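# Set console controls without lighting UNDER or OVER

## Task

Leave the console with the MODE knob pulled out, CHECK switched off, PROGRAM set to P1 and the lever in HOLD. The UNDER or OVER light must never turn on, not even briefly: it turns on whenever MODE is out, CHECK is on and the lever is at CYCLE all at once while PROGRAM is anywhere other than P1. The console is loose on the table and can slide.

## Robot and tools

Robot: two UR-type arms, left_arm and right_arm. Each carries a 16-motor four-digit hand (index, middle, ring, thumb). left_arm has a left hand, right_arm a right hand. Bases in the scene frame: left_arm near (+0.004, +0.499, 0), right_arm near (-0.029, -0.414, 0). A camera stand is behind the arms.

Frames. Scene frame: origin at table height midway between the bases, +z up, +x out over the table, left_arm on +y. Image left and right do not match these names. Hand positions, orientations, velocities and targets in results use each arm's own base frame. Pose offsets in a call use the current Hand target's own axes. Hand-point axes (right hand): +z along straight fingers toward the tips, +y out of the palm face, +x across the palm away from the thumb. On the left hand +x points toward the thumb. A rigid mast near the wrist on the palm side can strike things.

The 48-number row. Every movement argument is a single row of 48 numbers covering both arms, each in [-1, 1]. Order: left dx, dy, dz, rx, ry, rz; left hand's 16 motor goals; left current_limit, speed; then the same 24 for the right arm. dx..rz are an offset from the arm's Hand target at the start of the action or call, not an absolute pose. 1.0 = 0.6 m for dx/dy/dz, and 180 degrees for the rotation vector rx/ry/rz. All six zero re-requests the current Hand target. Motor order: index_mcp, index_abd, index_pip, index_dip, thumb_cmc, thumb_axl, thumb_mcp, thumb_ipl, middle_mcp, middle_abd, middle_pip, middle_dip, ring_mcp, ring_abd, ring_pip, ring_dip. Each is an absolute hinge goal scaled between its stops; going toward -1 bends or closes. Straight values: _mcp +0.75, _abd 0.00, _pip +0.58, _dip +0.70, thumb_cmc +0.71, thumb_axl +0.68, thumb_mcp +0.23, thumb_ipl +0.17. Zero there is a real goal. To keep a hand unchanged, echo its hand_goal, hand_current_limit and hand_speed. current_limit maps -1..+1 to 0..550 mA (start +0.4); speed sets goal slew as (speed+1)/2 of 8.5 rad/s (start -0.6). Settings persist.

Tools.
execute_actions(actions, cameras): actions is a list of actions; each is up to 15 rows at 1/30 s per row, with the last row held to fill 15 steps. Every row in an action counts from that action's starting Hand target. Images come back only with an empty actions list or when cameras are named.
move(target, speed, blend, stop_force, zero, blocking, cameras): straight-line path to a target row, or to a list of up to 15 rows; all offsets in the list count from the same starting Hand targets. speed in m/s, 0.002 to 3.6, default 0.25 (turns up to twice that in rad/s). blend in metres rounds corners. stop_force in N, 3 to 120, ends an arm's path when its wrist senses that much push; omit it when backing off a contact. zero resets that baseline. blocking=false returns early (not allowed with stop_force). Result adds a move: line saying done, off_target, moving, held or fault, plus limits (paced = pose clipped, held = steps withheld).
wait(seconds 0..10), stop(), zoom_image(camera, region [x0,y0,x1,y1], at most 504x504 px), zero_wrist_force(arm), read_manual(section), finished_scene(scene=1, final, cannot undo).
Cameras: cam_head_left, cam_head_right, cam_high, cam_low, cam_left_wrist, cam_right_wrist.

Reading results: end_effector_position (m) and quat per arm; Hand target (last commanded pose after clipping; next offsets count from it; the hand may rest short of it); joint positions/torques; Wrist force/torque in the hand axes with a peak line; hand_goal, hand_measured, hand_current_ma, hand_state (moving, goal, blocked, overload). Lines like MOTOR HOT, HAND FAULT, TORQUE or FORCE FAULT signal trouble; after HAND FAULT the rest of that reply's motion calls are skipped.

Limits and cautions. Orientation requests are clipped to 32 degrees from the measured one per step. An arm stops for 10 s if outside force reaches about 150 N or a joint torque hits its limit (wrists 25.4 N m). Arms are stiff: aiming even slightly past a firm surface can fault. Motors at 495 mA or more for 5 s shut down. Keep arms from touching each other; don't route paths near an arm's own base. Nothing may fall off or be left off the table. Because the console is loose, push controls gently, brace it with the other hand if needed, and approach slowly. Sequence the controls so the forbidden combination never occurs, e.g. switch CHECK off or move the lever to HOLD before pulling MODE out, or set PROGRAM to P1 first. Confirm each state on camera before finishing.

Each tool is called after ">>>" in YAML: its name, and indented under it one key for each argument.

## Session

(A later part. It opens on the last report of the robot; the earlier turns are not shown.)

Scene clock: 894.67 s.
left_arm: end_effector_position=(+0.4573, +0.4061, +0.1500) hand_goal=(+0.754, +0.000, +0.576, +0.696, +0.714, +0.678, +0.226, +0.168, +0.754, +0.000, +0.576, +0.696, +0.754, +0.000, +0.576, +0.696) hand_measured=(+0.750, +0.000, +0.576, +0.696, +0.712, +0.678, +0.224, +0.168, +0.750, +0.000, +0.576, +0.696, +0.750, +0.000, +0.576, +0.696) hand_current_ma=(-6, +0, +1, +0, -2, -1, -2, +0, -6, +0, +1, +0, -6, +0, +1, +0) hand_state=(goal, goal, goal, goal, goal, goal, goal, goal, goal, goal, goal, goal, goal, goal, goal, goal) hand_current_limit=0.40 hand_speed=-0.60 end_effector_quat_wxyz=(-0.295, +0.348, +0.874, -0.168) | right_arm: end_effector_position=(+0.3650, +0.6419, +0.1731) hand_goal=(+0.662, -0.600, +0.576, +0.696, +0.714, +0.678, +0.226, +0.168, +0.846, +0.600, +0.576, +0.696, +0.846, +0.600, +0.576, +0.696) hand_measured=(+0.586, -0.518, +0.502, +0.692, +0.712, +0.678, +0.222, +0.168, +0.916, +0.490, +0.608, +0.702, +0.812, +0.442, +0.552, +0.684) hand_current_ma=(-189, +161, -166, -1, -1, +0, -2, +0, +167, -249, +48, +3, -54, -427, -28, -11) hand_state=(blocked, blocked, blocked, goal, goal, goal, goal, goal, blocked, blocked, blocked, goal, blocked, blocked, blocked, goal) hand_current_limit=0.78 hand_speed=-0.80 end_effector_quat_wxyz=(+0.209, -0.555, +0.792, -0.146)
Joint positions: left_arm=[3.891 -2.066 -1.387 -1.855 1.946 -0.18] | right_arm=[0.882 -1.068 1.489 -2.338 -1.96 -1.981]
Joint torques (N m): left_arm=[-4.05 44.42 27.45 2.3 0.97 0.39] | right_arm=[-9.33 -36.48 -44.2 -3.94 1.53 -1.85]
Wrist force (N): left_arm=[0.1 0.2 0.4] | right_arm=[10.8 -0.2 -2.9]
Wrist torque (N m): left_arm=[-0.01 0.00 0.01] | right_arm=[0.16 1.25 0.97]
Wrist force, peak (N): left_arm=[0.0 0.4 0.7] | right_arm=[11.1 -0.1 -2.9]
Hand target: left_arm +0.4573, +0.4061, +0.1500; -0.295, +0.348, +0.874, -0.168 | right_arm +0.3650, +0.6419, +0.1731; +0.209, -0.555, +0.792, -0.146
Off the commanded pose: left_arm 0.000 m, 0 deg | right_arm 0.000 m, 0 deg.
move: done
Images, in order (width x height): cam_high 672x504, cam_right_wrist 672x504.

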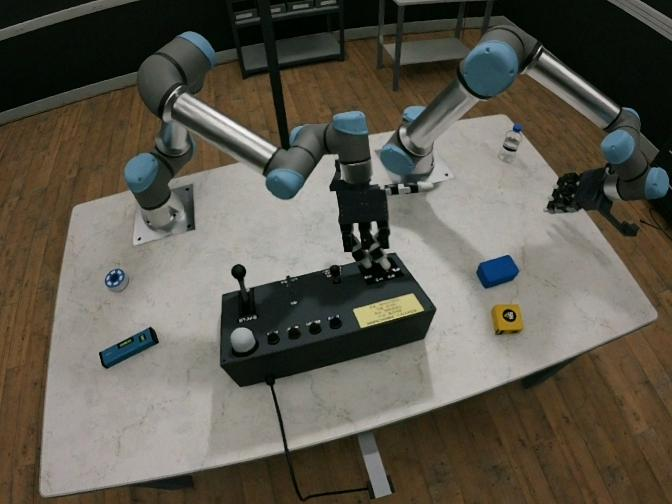

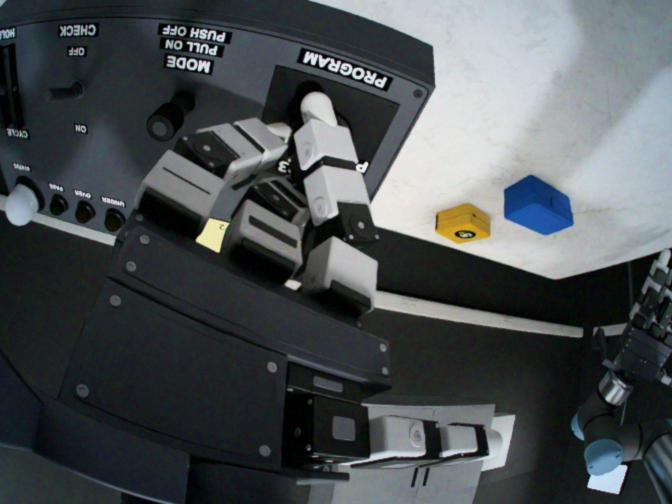

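>>> move:
  target:
    - [0,0,0,0,0,0,0.754,0,0.576,0.696,0.714,0.678,0.226,0.168,0.754,0,0.576,0.696,0.754,0,0.576,0.696,0.4,-0.6,0,0,0,0,0,0,0.586,0.22,0.576,0.696,0.714,0.678,0.226,0.168,0.916,-0.22,0.576,0.696,0.812,-0.26,0.576,0.696,0.75,-0.6]
    - [0,0,0,0,0,0,0.754,0,0.576,0.696,0.714,0.678,0.226,0.168,0.754,0,0.576,0.696,0.754,0,0.576,0.696,0.4,-0.6,0,0,0,0,0,0,0.754,0.22,0.576,0.696,0.714,0.678,0.226,0.168,0.754,-0.22,0.576,0.696,0.754,-0.26,0.576,0.696,0.78,-0.6]
    - [0,0,0,0,0,0,0.754,0,0.576,0.696,0.714,0.678,0.226,0.168,0.754,0,0.576,0.696,0.754,0,0.576,0.696,0.4,-0.6,-0.0629,-0.0169,0,0,0,0.1667,0.754,0.22,0.576,0.696,0.714,0.678,0.226,0.168,0.754,-0.22,0.576,0.696,0.754,-0.26,0.576,0.696,0.78,-0.6]
  blend: [0, 0, 0]
  speed: 0.15
  cameras: ["cam_right_wrist", "cam_high", "cam_head_right"]

>>> zoom_image:
  camera: "cam_right_wrist"
  region: [200, 40, 440, 220]

Scene clock: 995.33 s.
left_arm: end_effector_position=(+0.4573, +0.4061, +0.1500) hand_goal=(+0.754, +0.000, +0.576, +0.696, +0.714, +0.678, +0.226, +0.168, +0.754, +0.000, +0.576, +0.696, +0.754, +0.000, +0.576, +0.696) hand_measured=(+0.750, +0.000, +0.576, +0.696, +0.712, +0.678, +0.224, +0.168, +0.750, +0.000, +0.576, +0.696, +0.750, +0.000, +0.576, +0.696) hand_current_ma=(-6, +0, +1, +0, -2, -1, -2, +0, -6, +0, +1, +0, -6, +0, +1, +0) hand_state=(goal, goal, goal, goal, goal, goal, goal, goal, goal, goal, goal, goal, goal, goal, goal, goal) hand_current_limit=0.40 hand_speed=-0.60 end_effector_quat_wxyz=(-0.295, +0.348, +0.874, -0.168) | right_arm: end_effector_position=(+0.3845, +0.6739, +0.1841) hand_goal=(+0.754, +0.220, +0.576, +0.696, +0.714, +0.678, +0.226, +0.168, +0.754, -0.220, +0.576, +0.696, +0.754, -0.260, +0.576, +0.696) hand_measured=(+0.744, +0.214, +0.572, +0.692, +0.712, +0.678, +0.222, +0.168, +0.752, -0.218, +0.576, +0.698, +0.750, -0.258, +0.572, +0.694) hand_current_ma=(-8, -3, -2, -1, -1, +0, -2, +0, -1, +1, +0, +1, -2, +1, -3, -1) hand_state=(goal, goal, goal, goal, goal, goal, goal, goal, goal, goal, goal, goal, goal, goal, goal, goal) hand_current_limit=0.78 hand_speed=-0.60 end_effector_quat_wxyz=(+0.239, -0.331, +0.909, -0.087)
Joint positions: left_arm=[3.891 -2.066 -1.387 -1.855 1.946 -0.18] | right_arm=[0.897 -1.069 1.506 -2.348 -1.966 -1.442]
Joint torques (N m): left_arm=[-3.01 45.27 25.74 2.29 1.14 0.48] | right_arm=[9.62 -36.94 -39.29 -0.54 -1.7 2.3]
Wrist force (N): left_arm=[0.0 0.2 0.6] | right_arm=[-1.5 -1.4 1.5]
Wrist torque (N m): left_arm=[-0.02 0.01 0.01] | right_arm=[-0.14 -0.17 -0.14]
Wrist force, peak (N): left_arm=[0.0 0.5 0.7] | right_arm=[11.2 -0.4 -3.1]
Hand target: left_arm +0.4573, +0.4061, +0.1500; -0.295, +0.348, +0.874, -0.168 | right_arm +0.3845, +0.6740, +0.1842; +0.239, -0.331, +0.909, -0.087
Off the commanded pose: left_arm 0.000 m, 0 deg | right_arm 0.000 m, 0 deg.
move: done
Images, in order (width x height): cam_head_right 672x504, cam_high 672x504, cam_right_wrist 672x504.

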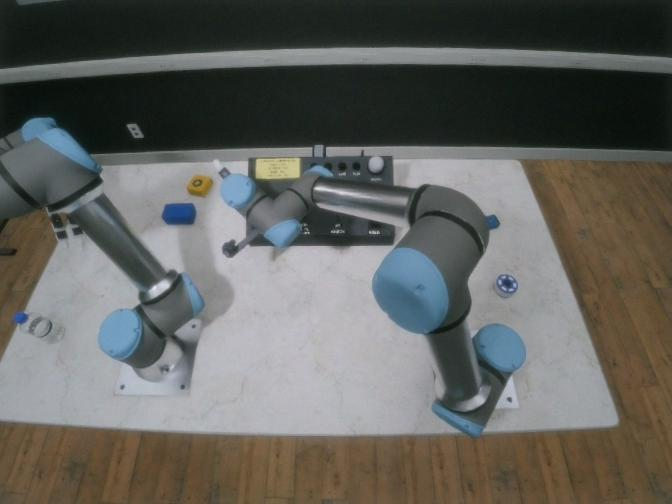

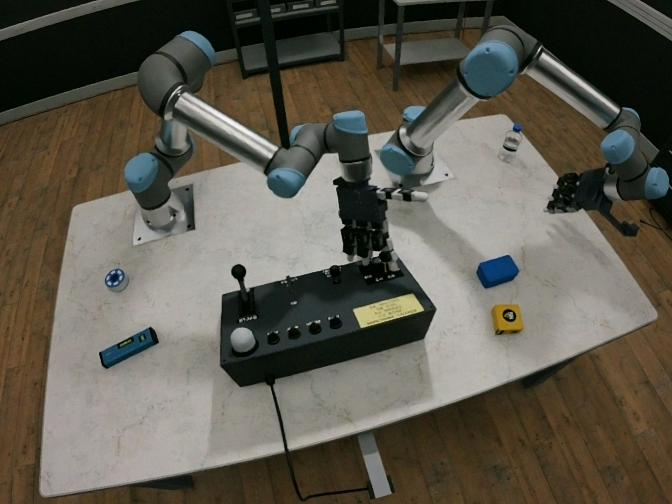

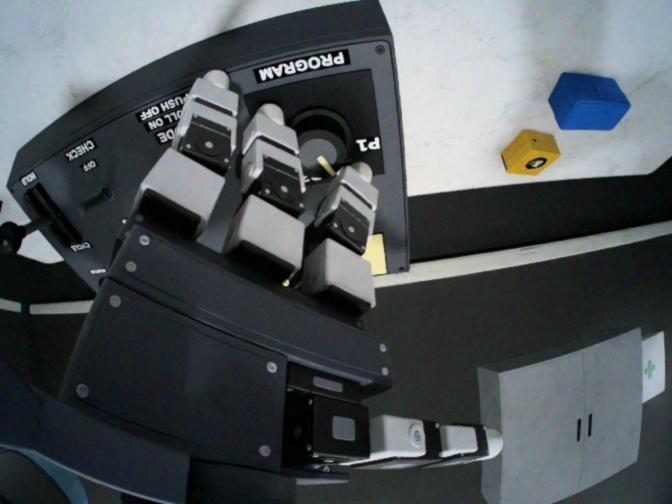

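Scaled by 2.100 from the camera's 672x504 image, which has a finer 960x720 frame.

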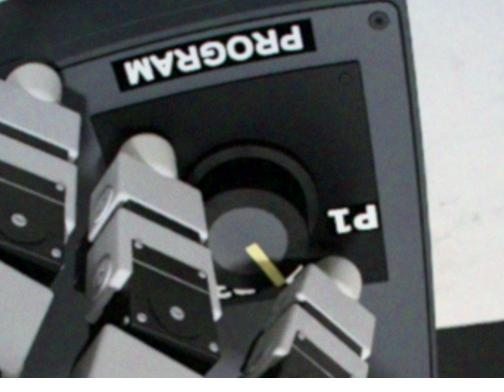

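>>> move:
  target:
    - [0,0,0,0,0,0,0.754,0,0.576,0.696,0.714,0.678,0.226,0.168,0.754,0,0.576,0.696,0.754,0,0.576,0.696,0.4,-0.6,0,0,0,0,0,0,0.754,-0.5,0.576,0.696,0.714,0.678,0.226,0.168,0.754,0.5,0.576,0.696,0.754,-0.26,0.576,0.696,0.78,-0.8]
    - [0,0,0,0,0,0,0.754,0,0.576,0.696,0.714,0.678,0.226,0.168,0.754,0,0.576,0.696,0.754,0,0.576,0.696,0.4,-0.6,0.0326,-0.0043,0,0,0,-0.0833,0.754,-0.5,0.576,0.696,0.714,0.678,0.226,0.168,0.754,0.5,0.576,0.696,0.754,-0.26,0.576,0.696,0.78,-0.8]
    - [0,0,0,0,0,0,0.754,0,0.576,0.696,0.714,0.678,0.226,0.168,0.754,0,0.576,0.696,0.754,0,0.576,0.696,0.4,-0.6,0.0629,-0.0169,0,0,0,-0.1667,0.754,-0.5,0.576,0.696,0.714,0.678,0.226,0.168,0.754,0.5,0.576,0.696,0.754,-0.26,0.576,0.696,0.78,-0.8]
    - [0,0,0,0,0,0,0.754,0,0.576,0.696,0.714,0.678,0.226,0.168,0.754,0,0.576,0.696,0.754,0,0.576,0.696,0.4,-0.6,0.0809,-0.0294,0,0,0,-0.2222,0.754,-0.5,0.576,0.696,0.714,0.678,0.226,0.168,0.754,0.5,0.576,0.696,0.754,-0.26,0.576,0.696,0.78,-0.8]
  blend: [0, 0.003, 0.003, 0]
  speed: 0.12
  cameras: ["cam_right_wrist", "cam_high"]

>>> zoom_image:
  camera: "cam_right_wrist"
  region: [200, 40, 440, 220]

>>> zoom_image:
  camera: "cam_high"
  region: [300, 180, 460, 300]

Scene clock: 1011.33 s.
left_arm: end_effector_position=(+0.4573, +0.4061, +0.1500) hand_goal=(+0.754, +0.000, +0.576, +0.696, +0.714, +0.678, +0.226, +0.168, +0.754, +0.000, +0.576, +0.696, +0.754, +0.000, +0.576, +0.696) hand_measured=(+0.750, +0.000, +0.576, +0.696, +0.712, +0.678, +0.224, +0.168, +0.750, +0.000, +0.576, +0.696, +0.750, +0.000, +0.576, +0.696) hand_current_ma=(-6, +0, +1, +0, -2, -1, -2, +0, -6, +0, +1, +0, -6, +0, +1, +0) hand_state=(goal, goal, goal, goal, goal, goal, goal, goal, goal, goal, goal, goal, goal, goal, goal, goal) hand_current_limit=0.40 hand_speed=-0.60 end_effector_quat_wxyz=(-0.295, +0.348, +0.874, -0.168) | right_arm: end_effector_position=(+0.3621, +0.6292, +0.1714) hand_goal=(+0.754, -0.500, +0.576, +0.696, +0.714, +0.678, +0.226, +0.168, +0.754, +0.500, +0.576, +0.696, +0.754, -0.260, +0.576, +0.696) hand_measured=(+0.816, +0.082, +0.618, +0.714, +0.712, +0.678, +0.222, +0.168, +0.690, -0.048, +0.540, +0.680, +0.750, -0.258, +0.572, +0.694) hand_current_ma=(+136, +489, +69, +21, -1, +0, -2, +0, -146, -489, -56, -16, -2, +1, -3, -1) hand_state=(blocked, blocked, blocked, goal, goal, goal, goal, goal, blocked, blocked, blocked, goal, goal, goal, goal, goal) hand_current_limit=0.78 hand_speed=-0.80 end_effector_quat_wxyz=(+0.195, -0.622, +0.741, -0.164)
Joint positions: left_arm=[3.891 -2.066 -1.387 -1.855 1.946 -0.18] | right_arm=[0.878 -1.065 1.478 -2.332 -1.959 -2.159]
Joint torques (N m): left_arm=[-4.86 45.44 26.56 2.28 0.96 0.29] | right_arm=[-7.65 -42.26 -41.71 -1.14 0.57 -2.28]
Wrist force (N): left_arm=[0.0 0.1 0.5] | right_arm=[-0.8 -2.1 6.6]
Wrist torque (N m): left_arm=[-0.02 0.01 0.00] | right_arm=[-0.45 -0.16 0.06]
Wrist force, peak (N): left_arm=[-0.2 0.4 0.8] | right_arm=[-0.8 -2.0 6.8]
Hand target: left_arm +0.4573, +0.4061, +0.1500; -0.295, +0.348, +0.874, -0.168 | right_arm +0.3621, +0.6292, +0.1714; +0.195, -0.622, +0.741, -0.164
Off the commanded pose: left_arm 0.000 m, 0 deg | right_arm 0.000 m, 0 deg.
move: done
Images, in order (width x height): cam_high 672x504, cam_right_wrist 672x504.

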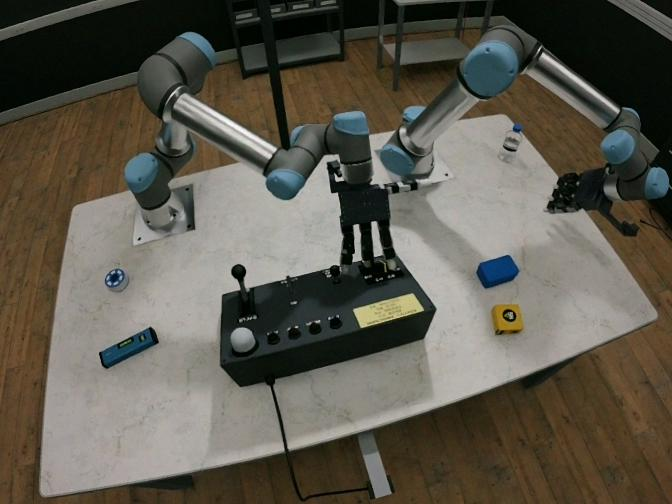

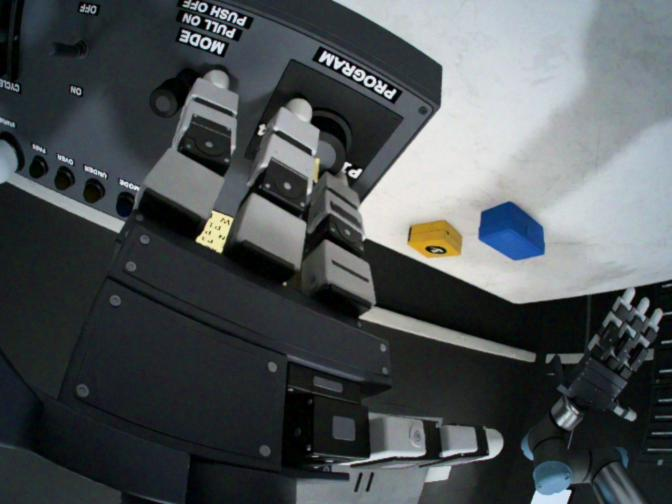

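Scaled by 2.100 from the camera's 672x504 image, which has a finer 960x720 frame.

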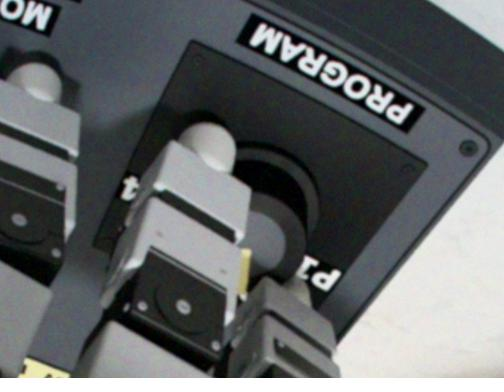

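Scaled by 3.150 from the camera's 672x504 image, which has a finer 960x720 frame.

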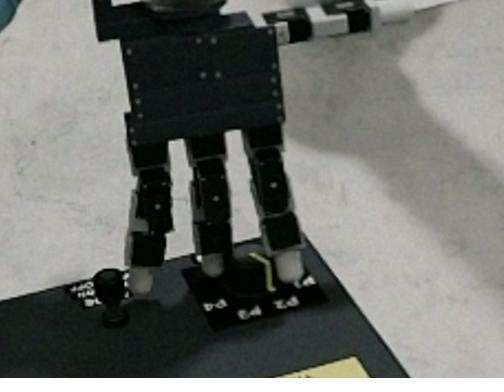

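>>> move:
  target:
    - [0,0,0,0,0,0,0.754,0,0.576,0.696,0.714,0.678,0.226,0.168,0.754,0,0.576,0.696,0.754,0,0.576,0.696,0.4,-0.6,0.0262,-0.0027,0,0,0,-0.0667,0.754,-0.5,0.576,0.696,0.714,0.678,0.226,0.168,0.754,0.5,0.576,0.696,0.754,-0.26,0.576,0.696,0.78,-0.8]
    - [0,0,0,0,0,0,0.754,0,0.576,0.696,0.714,0.678,0.226,0.168,0.754,0,0.576,0.696,0.754,0,0.576,0.696,0.4,-0.6,0.0262,-0.0027,0,0,0,-0.0667,0.614,-0.5,0.526,0.696,0.714,0.678,0.226,0.168,0.894,0.5,0.626,0.696,0.754,-0.26,0.576,0.696,0.78,-0.9]
    - [0,0,0,0,0,0,0.754,0,0.576,0.696,0.714,0.678,0.226,0.168,0.754,0,0.576,0.696,0.754,0,0.576,0.696,0.4,-0.6,0.0471,-0.0092,0,0,0,-0.1222,0.614,-0.5,0.526,0.696,0.714,0.678,0.226,0.168,0.894,0.5,0.626,0.696,0.754,-0.26,0.576,0.696,0.78,-0.9]
  blend: [0, 0, 0]
  speed: 0.12
  cameras: ["cam_right_wrist", "cam_high"]

>>> zoom_image:
  camera: "cam_right_wrist"
  region: [200, 40, 440, 220]

>>> zoom_image:
  camera: "cam_high"
  region: [300, 180, 460, 300]

Scene clock: 1028.40 s.
left_arm: end_effector_position=(+0.4573, +0.4061, +0.1500) hand_goal=(+0.754, +0.000, +0.576, +0.696, +0.714, +0.678, +0.226, +0.168, +0.754, +0.000, +0.576, +0.696, +0.754, +0.000, +0.576, +0.696) hand_measured=(+0.750, +0.000, +0.576, +0.696, +0.712, +0.678, +0.224, +0.168, +0.750, +0.000, +0.576, +0.696, +0.750, +0.000, +0.576, +0.696) hand_current_ma=(-6, +0, +1, +0, -2, -1, -2, +0, -6, +0, +1, +0, -6, +0, +1, +0) hand_state=(goal, goal, goal, goal, goal, goal, goal, goal, goal, goal, goal, goal, goal, goal, goal, goal) hand_current_limit=0.40 hand_speed=-0.60 end_effector_quat_wxyz=(-0.295, +0.348, +0.874, -0.168) | right_arm: end_effector_position=(+0.3625, +0.6004, +0.1717) hand_goal=(+0.614, -0.500, +0.526, +0.696, +0.714, +0.678, +0.226, +0.168, +0.894, +0.500, +0.626, +0.696, +0.754, -0.260, +0.576, +0.696) hand_measured=(+0.834, +0.042, +0.630, +0.734, +0.712, +0.678, +0.222, +0.168, +0.674, -0.014, +0.530, +0.666, +0.750, -0.258, +0.572, +0.694) hand_current_ma=(+490, +489, +278, +59, -1, +0, -2, +0, -489, -489, -247, -40, -2, +1, -3, -1) hand_state=(blocked, blocked, blocked, blocked, goal, goal, goal, goal, blocked, blocked, blocked, blocked, goal, goal, goal, goal) hand_current_limit=0.78 hand_speed=-0.90 end_effector_quat_wxyz=(-0.160, +0.752, -0.608, +0.198)
Joint positions: left_arm=[3.891 -2.066 -1.387 -1.855 1.946 -0.18] | right_arm=[0.873 -1.053 1.449 -2.316 -1.957 -2.548]
Joint torques (N m): left_arm=[-3.62 45.28 25.4 2.5 1.08 0.32] | right_arm=[-8.47 -41.09 -40.73 -0.53 0.82 -2.51]
Wrist force (N): left_arm=[0.1 0.2 0.5] | right_arm=[0.2 -2.7 6.5]
Wrist torque (N m): left_arm=[-0.01 0.00 0.01] | right_arm=[-0.32 -0.16 0.18]
Wrist force, peak (N): left_arm=[-0.2 0.3 0.7] | right_arm=[0.0 -2.2 8.2]
Hand target: left_arm +0.4573, +0.4061, +0.1500; -0.295, +0.348, +0.874, -0.168 | right_arm +0.3625, +0.6004, +0.1717; -0.160, +0.752, -0.608, +0.198
Off the commanded pose: left_arm 0.000 m, 0 deg | right_arm 0.000 m, 0 deg.
move: done
Images, in order (width x height): cam_high 672x504, cam_right_wrist 672x504.

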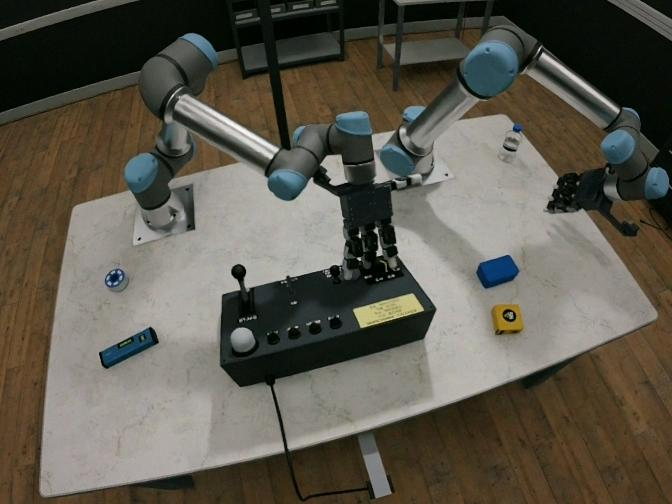

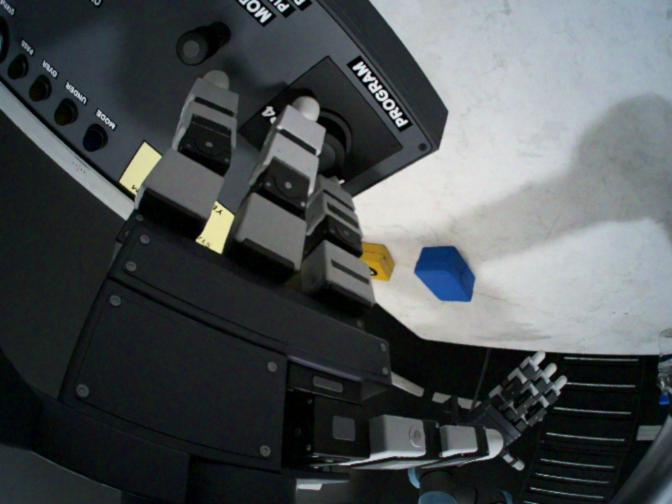

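Scaled by 2.100 from the camera's 672x504 image, which has a finer 960x720 frame.

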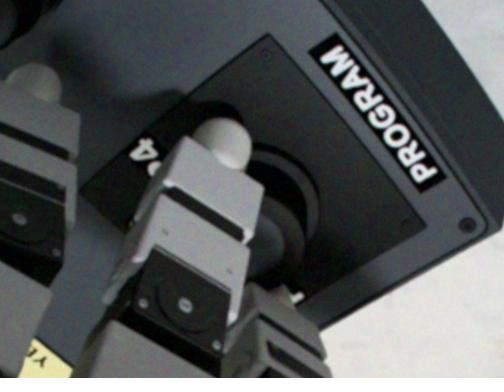

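Scaled by 3.150 from the camera's 672x504 image, which has a finer 960x720 frame.

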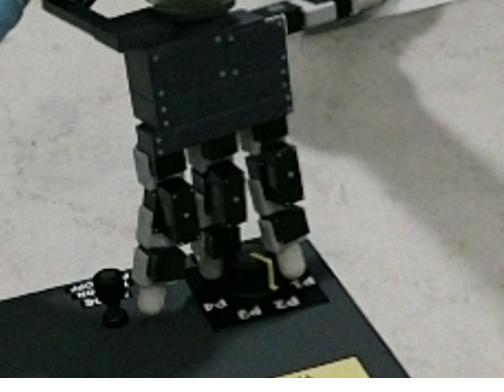

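>>> move:
  target:
    - [0,0,0,0,0,0,0.754,0,0.576,0.696,0.714,0.678,0.226,0.168,0.754,0,0.576,0.696,0.754,0,0.576,0.696,0.4,-0.6,0.0389,-0.0062,0,0,0,-0.1,0.614,-0.5,0.526,0.696,0.714,0.678,0.226,0.168,0.894,0.5,0.626,0.696,0.754,-0.26,0.576,0.696,0.78,-0.9]
    - [0,0,0,0,0,0,0.754,0,0.576,0.696,0.714,0.678,0.226,0.168,0.754,0,0.576,0.696,0.754,0,0.576,0.696,0.4,-0.6,0.0704,-0.0215,0,0,0,-0.1889,0.614,-0.5,0.526,0.696,0.714,0.678,0.226,0.168,0.894,0.5,0.626,0.696,0.754,-0.26,0.576,0.696,0.78,-0.9]
  blend: [0.003, 0]
  speed: 0.12
  cameras: ["cam_right_wrist", "cam_high"]

>>> zoom_image:
  camera: "cam_right_wrist"
  region: [200, 40, 440, 220]

>>> zoom_image:
  camera: "cam_high"
  region: [300, 180, 460, 300]

Scene clock: 1041.77 s.
left_arm: end_effector_position=(+0.4573, +0.4061, +0.1500) hand_goal=(+0.754, +0.000, +0.576, +0.696, +0.714, +0.678, +0.226, +0.168, +0.754, +0.000, +0.576, +0.696, +0.754, +0.000, +0.576, +0.696) hand_measured=(+0.750, +0.000, +0.576, +0.696, +0.712, +0.678, +0.224, +0.168, +0.750, +0.000, +0.576, +0.696, +0.750, +0.000, +0.576, +0.696) hand_current_ma=(-6, +0, +1, +0, -2, -1, -2, +0, -6, +0, +1, +0, -6, +0, +1, +0) hand_state=(goal, goal, goal, goal, goal, goal, goal, goal, goal, goal, goal, goal, goal, goal, goal, goal) hand_current_limit=0.40 hand_speed=-0.60 end_effector_quat_wxyz=(-0.295, +0.348, +0.874, -0.168) | right_arm: end_effector_position=(+0.3812, +0.5618, +0.1822) hand_goal=(+0.614, -0.500, +0.526, +0.696, +0.714, +0.678, +0.226, +0.168, +0.894, +0.500, +0.626, +0.696, +0.754, -0.260, +0.576, +0.696) hand_measured=(+0.896, -0.110, +0.630, +0.744, +0.712, +0.678, +0.222, +0.168, +0.620, +0.112, +0.530, +0.654, +0.750, -0.258, +0.572, +0.694) hand_current_ma=(+490, +489, +278, +86, -1, +0, -2, +0, -489, -489, -247, -70, -2, +1, -3, -1) hand_state=(blocked, blocked, blocked, blocked, goal, goal, goal, goal, blocked, blocked, blocked, blocked, goal, goal, goal, goal) hand_current_limit=0.78 hand_speed=-0.90 end_effector_quat_wxyz=(-0.096, +0.897, -0.362, +0.236)
Joint positions: left_arm=[3.891 -2.066 -1.387 -1.855 1.946 -0.18] | right_arm=[0.875 -1.026 1.394 -2.287 -1.958 -3.14]
Joint torques (N m): left_arm=[-2.82 44.62 26.79 2.43 0.86 0.58] | right_arm=[11.25 -42.19 -40.6 -1.4 -0.27 -2.28]
Wrist force (N): left_arm=[-0.1 0.3 0.3] | right_arm=[1.8 -1.5 5.2]
Wrist torque (N m): left_arm=[0.01 0.01 -0.01] | right_arm=[-0.24 -0.19 0.16]
Wrist force, peak (N): left_arm=[0.2 0.4 0.8] | right_arm=[1.0 -1.7 7.4]
Hand target: left_arm +0.4573, +0.4061, +0.1500; -0.295, +0.348, +0.874, -0.168 | right_arm +0.3812, +0.5618, +0.1822; -0.096, +0.897, -0.362, +0.236
Off the commanded pose: left_arm 0.000 m, 0 deg | right_arm 0.000 m, 0 deg.
move: done
Images, in order (width x height): cam_high 672x504, cam_right_wrist 672x504.

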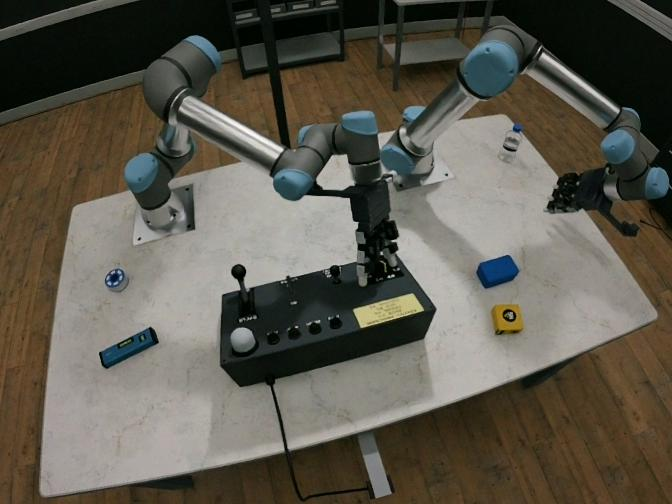

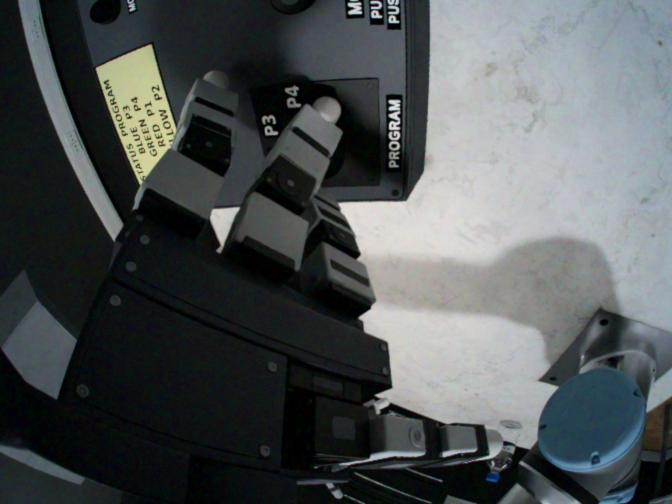

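Scaled by 2.100 from the camera's 672x504 image, which has a finer 960x720 frame.

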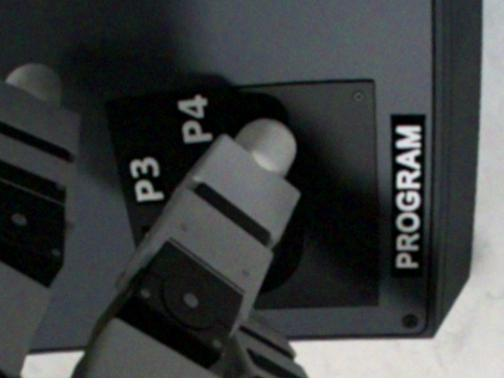

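Scaled by 3.150 from the camera's 672x504 image, which has a finer 960x720 frame.

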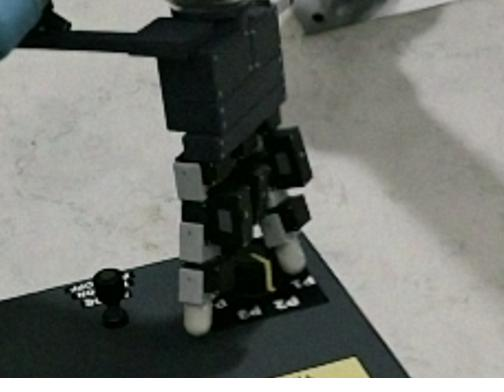

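>>> move:
  target:
    - [0,0,0,0,0,0,0.754,0,0.576,0.696,0.714,0.678,0.226,0.168,0.754,0,0.576,0.696,0.754,0,0.576,0.696,0.4,-0.6,0,0,0,0,0,0,0.896,0.22,0.63,0.744,0.714,0.678,0.226,0.168,0.62,-0.22,0.53,0.654,0.754,-0.26,0.576,0.696,0.6,-0.6]
    - [0,0,0,0,0,0,0.754,0,0.576,0.696,0.714,0.678,0.226,0.168,0.754,0,0.576,0.696,0.754,0,0.576,0.696,0.4,-0.6,0,0,-0.1,0,0,0,0.896,0.22,0.63,0.744,0.714,0.678,0.226,0.168,0.62,-0.22,0.53,0.654,0.754,-0.26,0.576,0.696,0.6,-0.6]
    - [0,0,0,0,0,0,0.754,0,0.576,0.696,0.714,0.678,0.226,0.168,0.754,0,0.576,0.696,0.754,0,0.576,0.696,0.4,-0.6,0.0178,-0.1337,-0.0247,0.2115,0.1653,0.3991,0.896,0.22,0.63,0.744,0.714,0.678,0.226,0.168,0.62,-0.22,0.53,0.654,0.754,-0.26,0.576,0.696,0.6,-0.6]
  blend: [0, 0.02, 0]
  speed: 0.25

>>> move:
  target: [0,0,0,0,0,0,0.754,0,0.576,0.696,0.714,0.678,0.226,0.168,0.754,0,0.576,0.696,0.754,0,0.576,0.696,0.4,-0.6,0,0,0,0,0,0,0.809,0,-0.665,0.116,-0.671,0.678,-0.022,0.168,0.809,0,-0.665,0.116,-0.2,0,-0.665,0.116,0.6,-0.6]
  speed: 0.25
  cameras: ["cam_right_wrist", "cam_high", "cam_head_left", "cam_low"]

Scene clock: 1238.80 s.
left_arm: end_effector_position=(+0.4573, +0.4061, +0.1500) hand_goal=(+0.754, +0.000, +0.576, +0.696, +0.714, +0.678, +0.226, +0.168, +0.754, +0.000, +0.576, +0.696, +0.754, +0.000, +0.576, +0.696) hand_measured=(+0.750, +0.000, +0.576, +0.696, +0.712, +0.678, +0.224, +0.168, +0.750, +0.000, +0.576, +0.696, +0.750, +0.000, +0.576, +0.696) hand_current_ma=(-6, +0, +1, +0, -2, -1, -2, +0, -6, +0, +1, +0, -6, +0, +1, +0) hand_state=(goal, goal, goal, goal, goal, goal, goal, goal, goal, goal, goal, goal, goal, goal, goal, goal) hand_current_limit=0.40 hand_speed=-0.60 end_effector_quat_wxyz=(-0.295, +0.348, +0.874, -0.168) | right_arm: end_effector_position=(+0.4209, +0.6068, +0.2273) hand_goal=(+0.896, +0.220, +0.630, +0.744, +0.714, +0.678, +0.226, +0.168, +0.620, -0.220, +0.530, +0.654, +0.754, -0.260, +0.576, +0.696) hand_measured=(+0.890, +0.218, +0.630, +0.746, +0.708, +0.678, +0.222, +0.168, +0.614, -0.218, +0.526, +0.652, +0.746, -0.258, +0.572, +0.694) hand_current_ma=(-5, -1, +0, +1, -4, +0, -2, +0, -5, +1, -2, -1, -7, +1, -3, -1) hand_state=(goal, goal, goal, goal, goal, goal, goal, goal, goal, goal, goal, goal, goal, goal, goal, goal) hand_current_limit=0.60 hand_speed=-0.60 end_effector_quat_wxyz=(+0.369, -0.436, +0.701, -0.427)
Joint positions: left_arm=[3.891 -2.066 -1.387 -1.855 1.946 -0.18] | right_arm=[1.013 -1.002 1.505 -2.649 -2.693 -2.039]
Joint torques (N m): left_arm=[-4.25 44.1 25.01 2.82 1.11 0.58] | right_arm=[-8.93 -55.76 -9.7 -4.58 -0.58 -2.31]
Wrist force (N): left_arm=[0.0 0.0 0.6] | right_arm=[-1.3 -4.0 4.9]
Wrist torque (N m): left_arm=[-0.05 0.01 0.00] | right_arm=[-0.36 -0.21 -0.09]
Wrist force, peak (N): left_arm=[0.2 0.1 0.9] | right_arm=[-1.3 -4.7 5.4]
Hand target: left_arm +0.4573, +0.4061, +0.1500; -0.295, +0.348, +0.874, -0.168 | right_arm +0.4209, +0.6067, +0.2273; +0.369, -0.436, +0.701, -0.427 (not the last commanded pose)
Off the commanded pose: left_arm 0.000 m, 0 deg | right_arm 0.010 m, 9 deg.
move: held (right_arm; a check stopped the path); path passed 2 of 3 targets; limits=held
pose unreachable (right arm): on one or more control steps of this call, first in action 0 (counted from 0), this arm could not follow its commanded pose, so it was not sent that pose on those steps. It may still have moved: this result reports where it is.
cause: moving toward the commanded pose would bring two parts of the arm too close to each other (joints 4 (wrist 1) to 6 (wrist 3) lie between them).

Scene clock: 1240.07 s.
left_arm: end_effector_position=(+0.4573, +0.4061, +0.1500) hand_goal=(+0.754, +0.000, +0.576, +0.696, +0.714, +0.678, +0.226, +0.168, +0.754, +0.000, +0.576, +0.696, +0.754, +0.000, +0.576, +0.696) hand_measured=(+0.750, +0.000, +0.576, +0.696, +0.712, +0.678, +0.224, +0.168, +0.750, +0.000, +0.576, +0.696, +0.750, +0.000, +0.576, +0.696) hand_current_ma=(-6, +0, +1, +0, -2, -1, -2, +0, -6, +0, +1, +0, -6, +0, +1, +0) hand_state=(goal, goal, goal, goal, goal, goal, goal, goal, goal, goal, goal, goal, goal, goal, goal, goal) hand_current_limit=0.40 hand_speed=-0.60 end_effector_quat_wxyz=(-0.295, +0.348, +0.874, -0.168) | right_arm: end_effector_position=(+0.4209, +0.6067, +0.2273) hand_goal=(+0.810, +0.000, -0.664, +0.116, -0.670, +0.678, -0.022, +0.168, +0.810, +0.000, -0.664, +0.116, -0.200, +0.000, -0.664, +0.116) hand_measured=(+0.804, +0.002, -0.660, +0.120, -0.668, +0.678, -0.020, +0.168, +0.796, -0.004, -0.660, +0.120, -0.196, -0.004, -0.656, +0.120) hand_current_ma=(-4, +1, +2, +1, +1, +0, +1, +0, -16, -1, +2, +1, +3, -2, +5, +1) hand_state=(goal, goal, goal, goal, goal, goal, goal, goal, goal, goal, goal, goal, goal, goal, goal, goal) hand_current_limit=0.60 hand_speed=-0.60 end_effector_quat_wxyz=(+0.369, -0.436, +0.701, -0.427)
Joint positions: left_arm=[3.891 -2.066 -1.387 -1.855 1.946 -0.18] | right_arm=[1.013 -1.002 1.505 -2.649 -2.693 -2.039]
Joint torques (N m): left_arm=[-4.63 45.38 25.86 2.46 1.15 0.57] | right_arm=[-9.6 -53.28 -8.83 -4.52 -0.46 -2.2]
Wrist force (N): left_arm=[-0.1 -0.2 0.5] | right_arm=[-1.5 -3.9 4.6]
Wrist torque (N m): left_arm=[-0.07 0.02 0.00] | right_arm=[-0.22 -0.21 -0.07]
Wrist force, peak (N): left_arm=[0.1 0.2 0.8] | right_arm=[-1.3 -3.9 5.1]
Hand target: left_arm +0.4573, +0.4061, +0.1500; -0.295, +0.348, +0.874, -0.168 | right_arm +0.4209, +0.6067, +0.2273; +0.369, -0.436, +0.701, -0.427
Off the commanded pose: left_arm 0.000 m, 0 deg | right_arm 0.000 m, 0 deg.
move: done
Images, in order (width x height): cam_head_left 672x504, cam_high 672x504, cam_low 672x504, cam_right_wrist 672x504.

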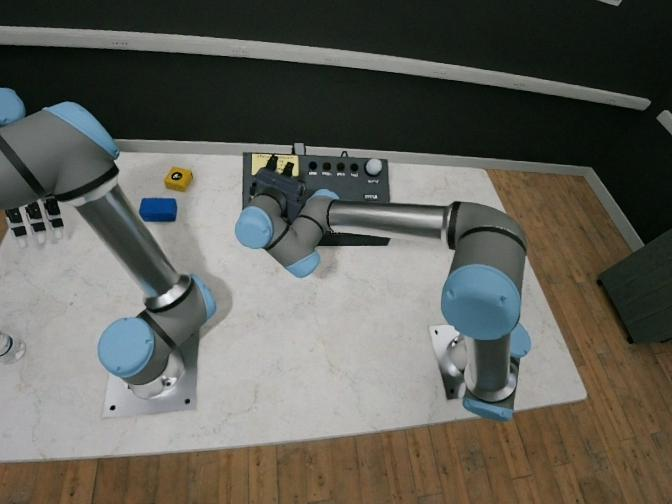

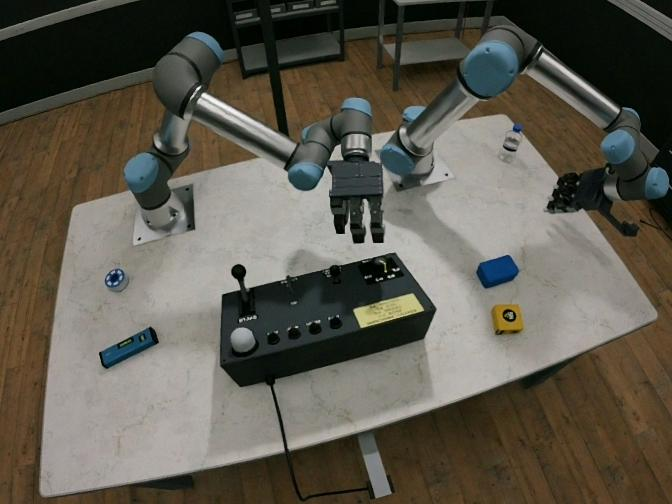

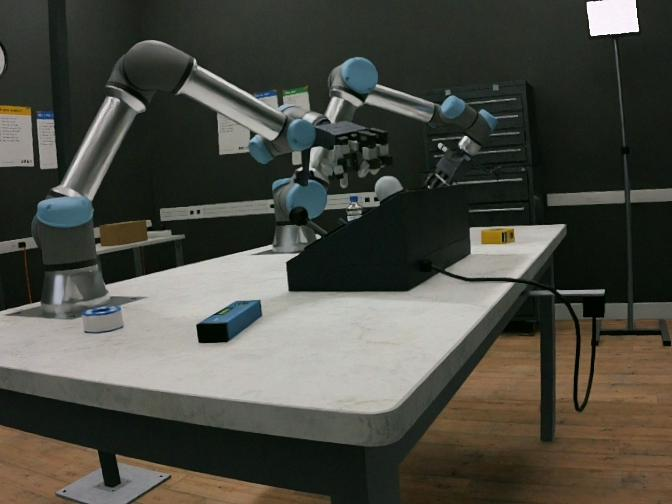

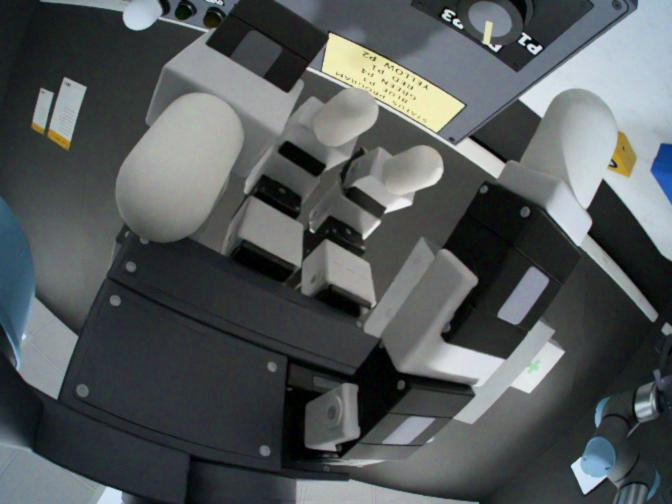

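>>> move:
  target:
    - [0,0,0,0,0,0,0.754,0,0.576,0.696,0.714,0.678,0.226,0.168,0.754,0,0.576,0.696,0.754,0,0.576,0.696,0.4,-0.6,-0.0229,0.0002,0.0095,0.0247,-0.0936,-0.0796,0.809,0,-0.665,0.116,-0.671,0.678,-0.022,0.168,0.809,0,-0.665,0.116,-0.2,0,-0.665,0.116,0.6,-0.6]
    - [0,0,0,0,0,0,0.754,0,0.576,0.696,0.714,0.678,0.226,0.168,0.754,0,0.576,0.696,0.754,0,0.576,0.696,0.4,-0.6,-0.0274,0.0658,0.0848,0.0247,-0.0936,-0.0796,0.809,0,-0.665,0.116,-0.671,0.678,-0.022,0.168,0.809,0,-0.665,0.116,-0.2,0,-0.665,0.116,0.6,-0.6]
  speed: 0.2
  blend: [0.01, 0]
  cameras: ["cam_right_wrist", "cam_high", "cam_head_left", "cam_low"]

>>> zoom_image:
  camera: "cam_high"
  region: [300, 180, 460, 300]

>>> zoom_image:
  camera: "cam_low"
  region: [280, 90, 480, 270]

Scene clock: 1272.43 s.
left_arm: end_effector_position=(+0.4573, +0.4061, +0.1500) hand_goal=(+0.754, +0.000, +0.576, +0.696, +0.714, +0.678, +0.226, +0.168, +0.754, +0.000, +0.576, +0.696, +0.754, +0.000, +0.576, +0.696) hand_measured=(+0.750, +0.000, +0.576, +0.696, +0.712, +0.678, +0.224, +0.168, +0.750, +0.000, +0.576, +0.696, +0.750, +0.000, +0.576, +0.696) hand_current_ma=(-6, +0, +1, +0, -2, -1, -2, +0, -6, +0, +1, +0, -6, +0, +1, +0) hand_state=(goal, goal, goal, goal, goal, goal, goal, goal, goal, goal, goal, goal, goal, goal, goal, goal) hand_current_limit=0.40 hand_speed=-0.60 end_effector_quat_wxyz=(-0.295, +0.348, +0.874, -0.168) | right_arm: end_effector_position=(+0.4222, +0.6082, +0.2269) hand_goal=(+0.810, +0.000, -0.664, +0.116, -0.670, +0.678, -0.022, +0.168, +0.810, +0.000, -0.664, +0.116, -0.200, +0.000, -0.664, +0.116) hand_measured=(+0.804, +0.002, -0.660, +0.120, -0.668, +0.678, -0.020, +0.168, +0.796, -0.002, -0.660, +0.120, -0.196, -0.004, -0.656, +0.118) hand_current_ma=(-4, +1, +2, +1, +1, +0, +1, +0, -13, -1, +2, +1, +3, -1, +5, +1) hand_state=(goal, goal, goal, goal, goal, goal, goal, goal, goal, goal, goal, goal, goal, goal, goal, goal) hand_current_limit=0.60 hand_speed=-0.60 end_effector_quat_wxyz=(+0.375, -0.453, +0.686, -0.428)
Joint positions: left_arm=[3.891 -2.066 -1.387 -1.855 1.946 -0.18] | right_arm=[1.012 -0.989 1.507 -2.74 -2.683 -2.14]
Joint torques (N m): left_arm=[-3.22 44.57 26.4 2.55 1.04 0.59] | right_arm=[8.9 -56.11 -38.25 0 -2.5 2]
Wrist force (N): left_arm=[-0.1 -0.1 0.7] | right_arm=[-0.8 -4.0 4.9]
Wrist torque (N m): left_arm=[-0.06 0.03 0.00] | right_arm=[-0.26 -0.29 -0.16]
Wrist force, peak (N): left_arm=[0.1 0.3 0.9] | right_arm=[-1.2 -6.1 3.9]
Hand target: left_arm +0.4573, +0.4061, +0.1500; -0.295, +0.348, +0.874, -0.168 | right_arm +0.4222, +0.6082, +0.2270; +0.375, -0.453, +0.686, -0.428 (not the last commanded pose)
Off the commanded pose: left_arm 0.000 m, 0 deg | right_arm 0.065 m, 20 deg.
move: held (right_arm; a check stopped the path); path passed 0 of 2 targets; limits=held
pose unreachable (right arm): on one or more control steps of this call, first in action 0 (counted from 0), this arm could not follow its commanded pose, so it was not sent that pose on those steps. It may still have moved: this result reports where it is.
cause: moving toward the commanded pose would bring two parts of the arm too close to each other (joints 4 (wrist 1) to 6 (wrist 3) lie between them).
Images, in order (width x height): cam_head_left 672x504, cam_high 672x504, cam_low 672x504, cam_right_wrist 672x504.

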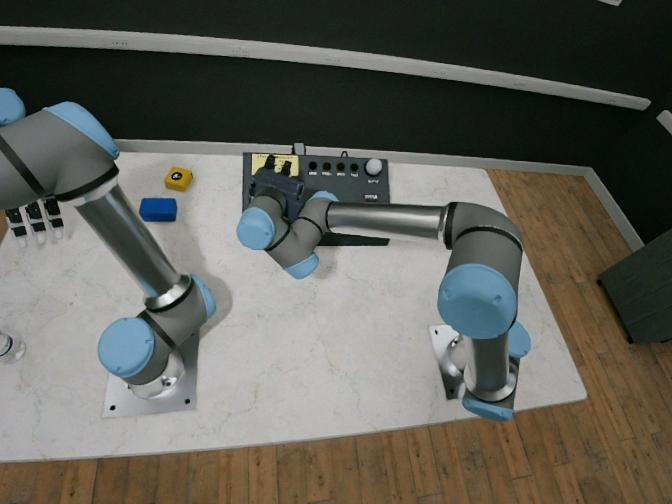

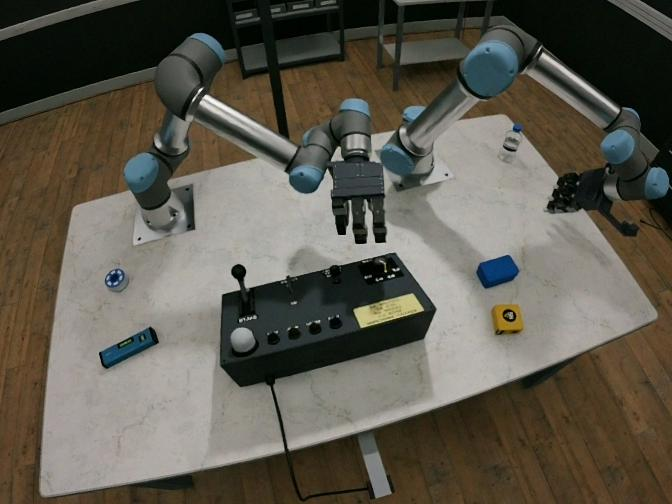

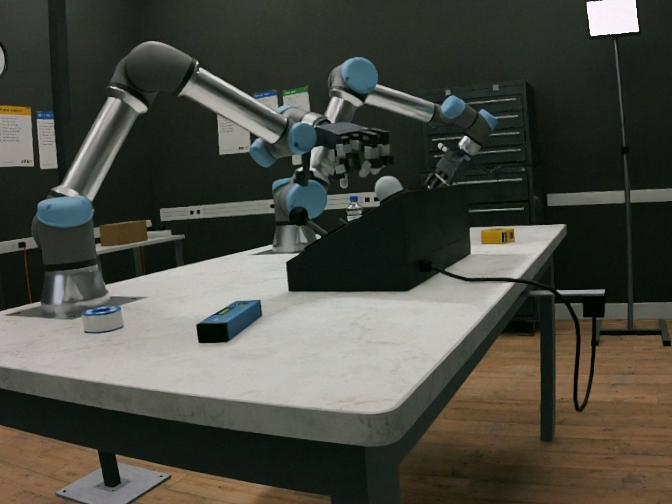

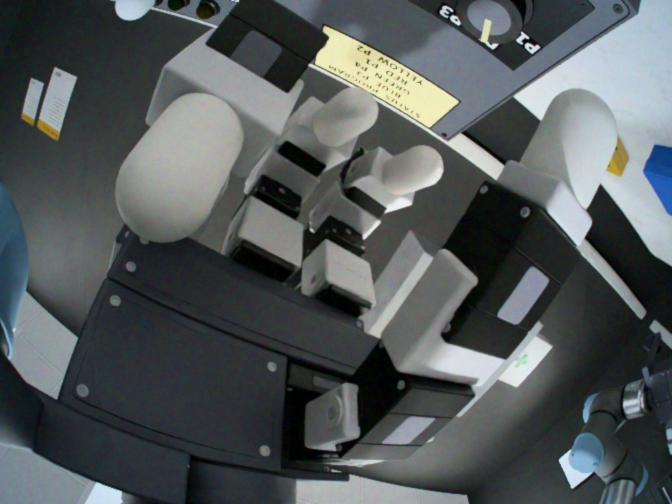

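Scaled by 3.150 from the camera's 672x504 image, which has a finer 960x720 frame.

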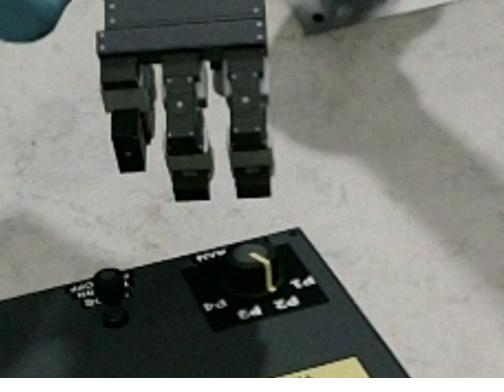

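Scaled by 2.520 from the camera's 672x504 image, which has a finer 960x720 frame.

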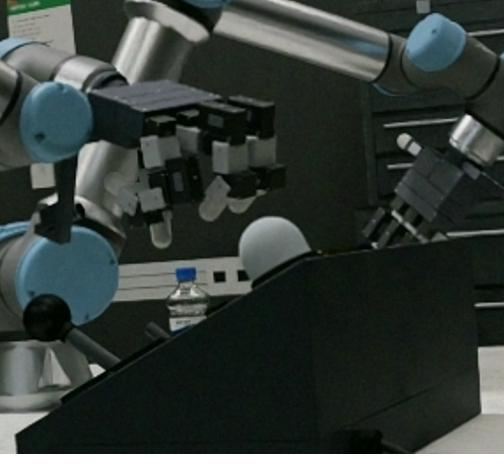

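>>> move:
  target: [0,0,0,0,0,0,0.754,0,0.576,0.696,0.714,0.678,0.226,0.168,0.754,0,0.576,0.696,0.754,0,0.576,0.696,0.4,-0.6,0.0172,-0.043,-0.0495,-0.2155,-0.0904,-0.2041,0.809,0,-0.665,0.116,-0.671,0.678,-0.022,0.168,0.809,0,-0.665,0.116,-0.2,0,-0.665,0.116,0.6,-0.6]
  speed: 0.25

Scene clock: 1324.27 s.
left_arm: end_effector_position=(+0.4573, +0.4061, +0.1500) hand_goal=(+0.754, +0.000, +0.576, +0.696, +0.714, +0.678, +0.226, +0.168, +0.754, +0.000, +0.576, +0.696, +0.754, +0.000, +0.576, +0.696) hand_measured=(+0.750, +0.000, +0.576, +0.696, +0.712, +0.678, +0.224, +0.168, +0.750, +0.000, +0.576, +0.696, +0.750, +0.000, +0.576, +0.696) hand_current_ma=(-6, +0, +1, +0, -2, -1, -2, +0, -6, +0, +1, +0, -6, +0, +1, +0) hand_state=(goal, goal, goal, goal, goal, goal, goal, goal, goal, goal, goal, goal, goal, goal, goal, goal) hand_current_limit=0.40 hand_speed=-0.60 end_effector_quat_wxyz=(-0.295, +0.348, +0.874, -0.168) | right_arm: end_effector_position=(+0.4000, +0.6001, +0.2600) hand_goal=(+0.810, +0.000, -0.664, +0.116, -0.670, +0.678, -0.022, +0.168, +0.810, +0.000, -0.664, +0.116, -0.200, +0.000, -0.664, +0.116) hand_measured=(+0.804, +0.002, -0.660, +0.120, -0.668, +0.678, -0.022, +0.168, +0.802, -0.002, -0.660, +0.120, -0.196, -0.002, -0.658, +0.118) hand_current_ma=(-4, +1, +2, +1, +1, +0, +0, +0, -6, -1, +2, +1, +3, -1, +4, +1) hand_state=(goal, goal, goal, goal, goal, goal, goal, goal, goal, goal, goal, goal, goal, goal, goal, goal) hand_current_limit=0.60 hand_speed=-0.60 end_effector_quat_wxyz=(-0.146, +0.792, -0.555, +0.209)
Joint positions: left_arm=[3.891 -2.066 -1.387 -1.855 1.946 -0.18] | right_arm=[0.843 -1.041 1.197 -2.087 -1.949 -2.716]
Joint torques (N m): left_arm=[-3.81 43.97 25.62 2.62 1.15 0.66] | right_arm=[-8.83 -40.57 -39.94 -0.49 0.31 -2.32]
Wrist force (N): left_arm=[0.1 0.2 0.8] | right_arm=[0.3 -1.5 1.7]
Wrist torque (N m): left_arm=[-0.04 0.01 0.00] | right_arm=[0.07 -0.16 0.14]
Wrist force, peak (N): left_arm=[0.3 0.3 0.8] | right_arm=[-0.7 -4.1 5.0]
Hand target: left_arm +0.4573, +0.4061, +0.1500; -0.295, +0.348, +0.874, -0.168 | right_arm +0.4000, +0.6001, +0.2600; -0.146, +0.792, -0.555, +0.209
Off the commanded pose: left_arm 0.000 m, 0 deg | right_arm 0.000 m, 0 deg.
move: done


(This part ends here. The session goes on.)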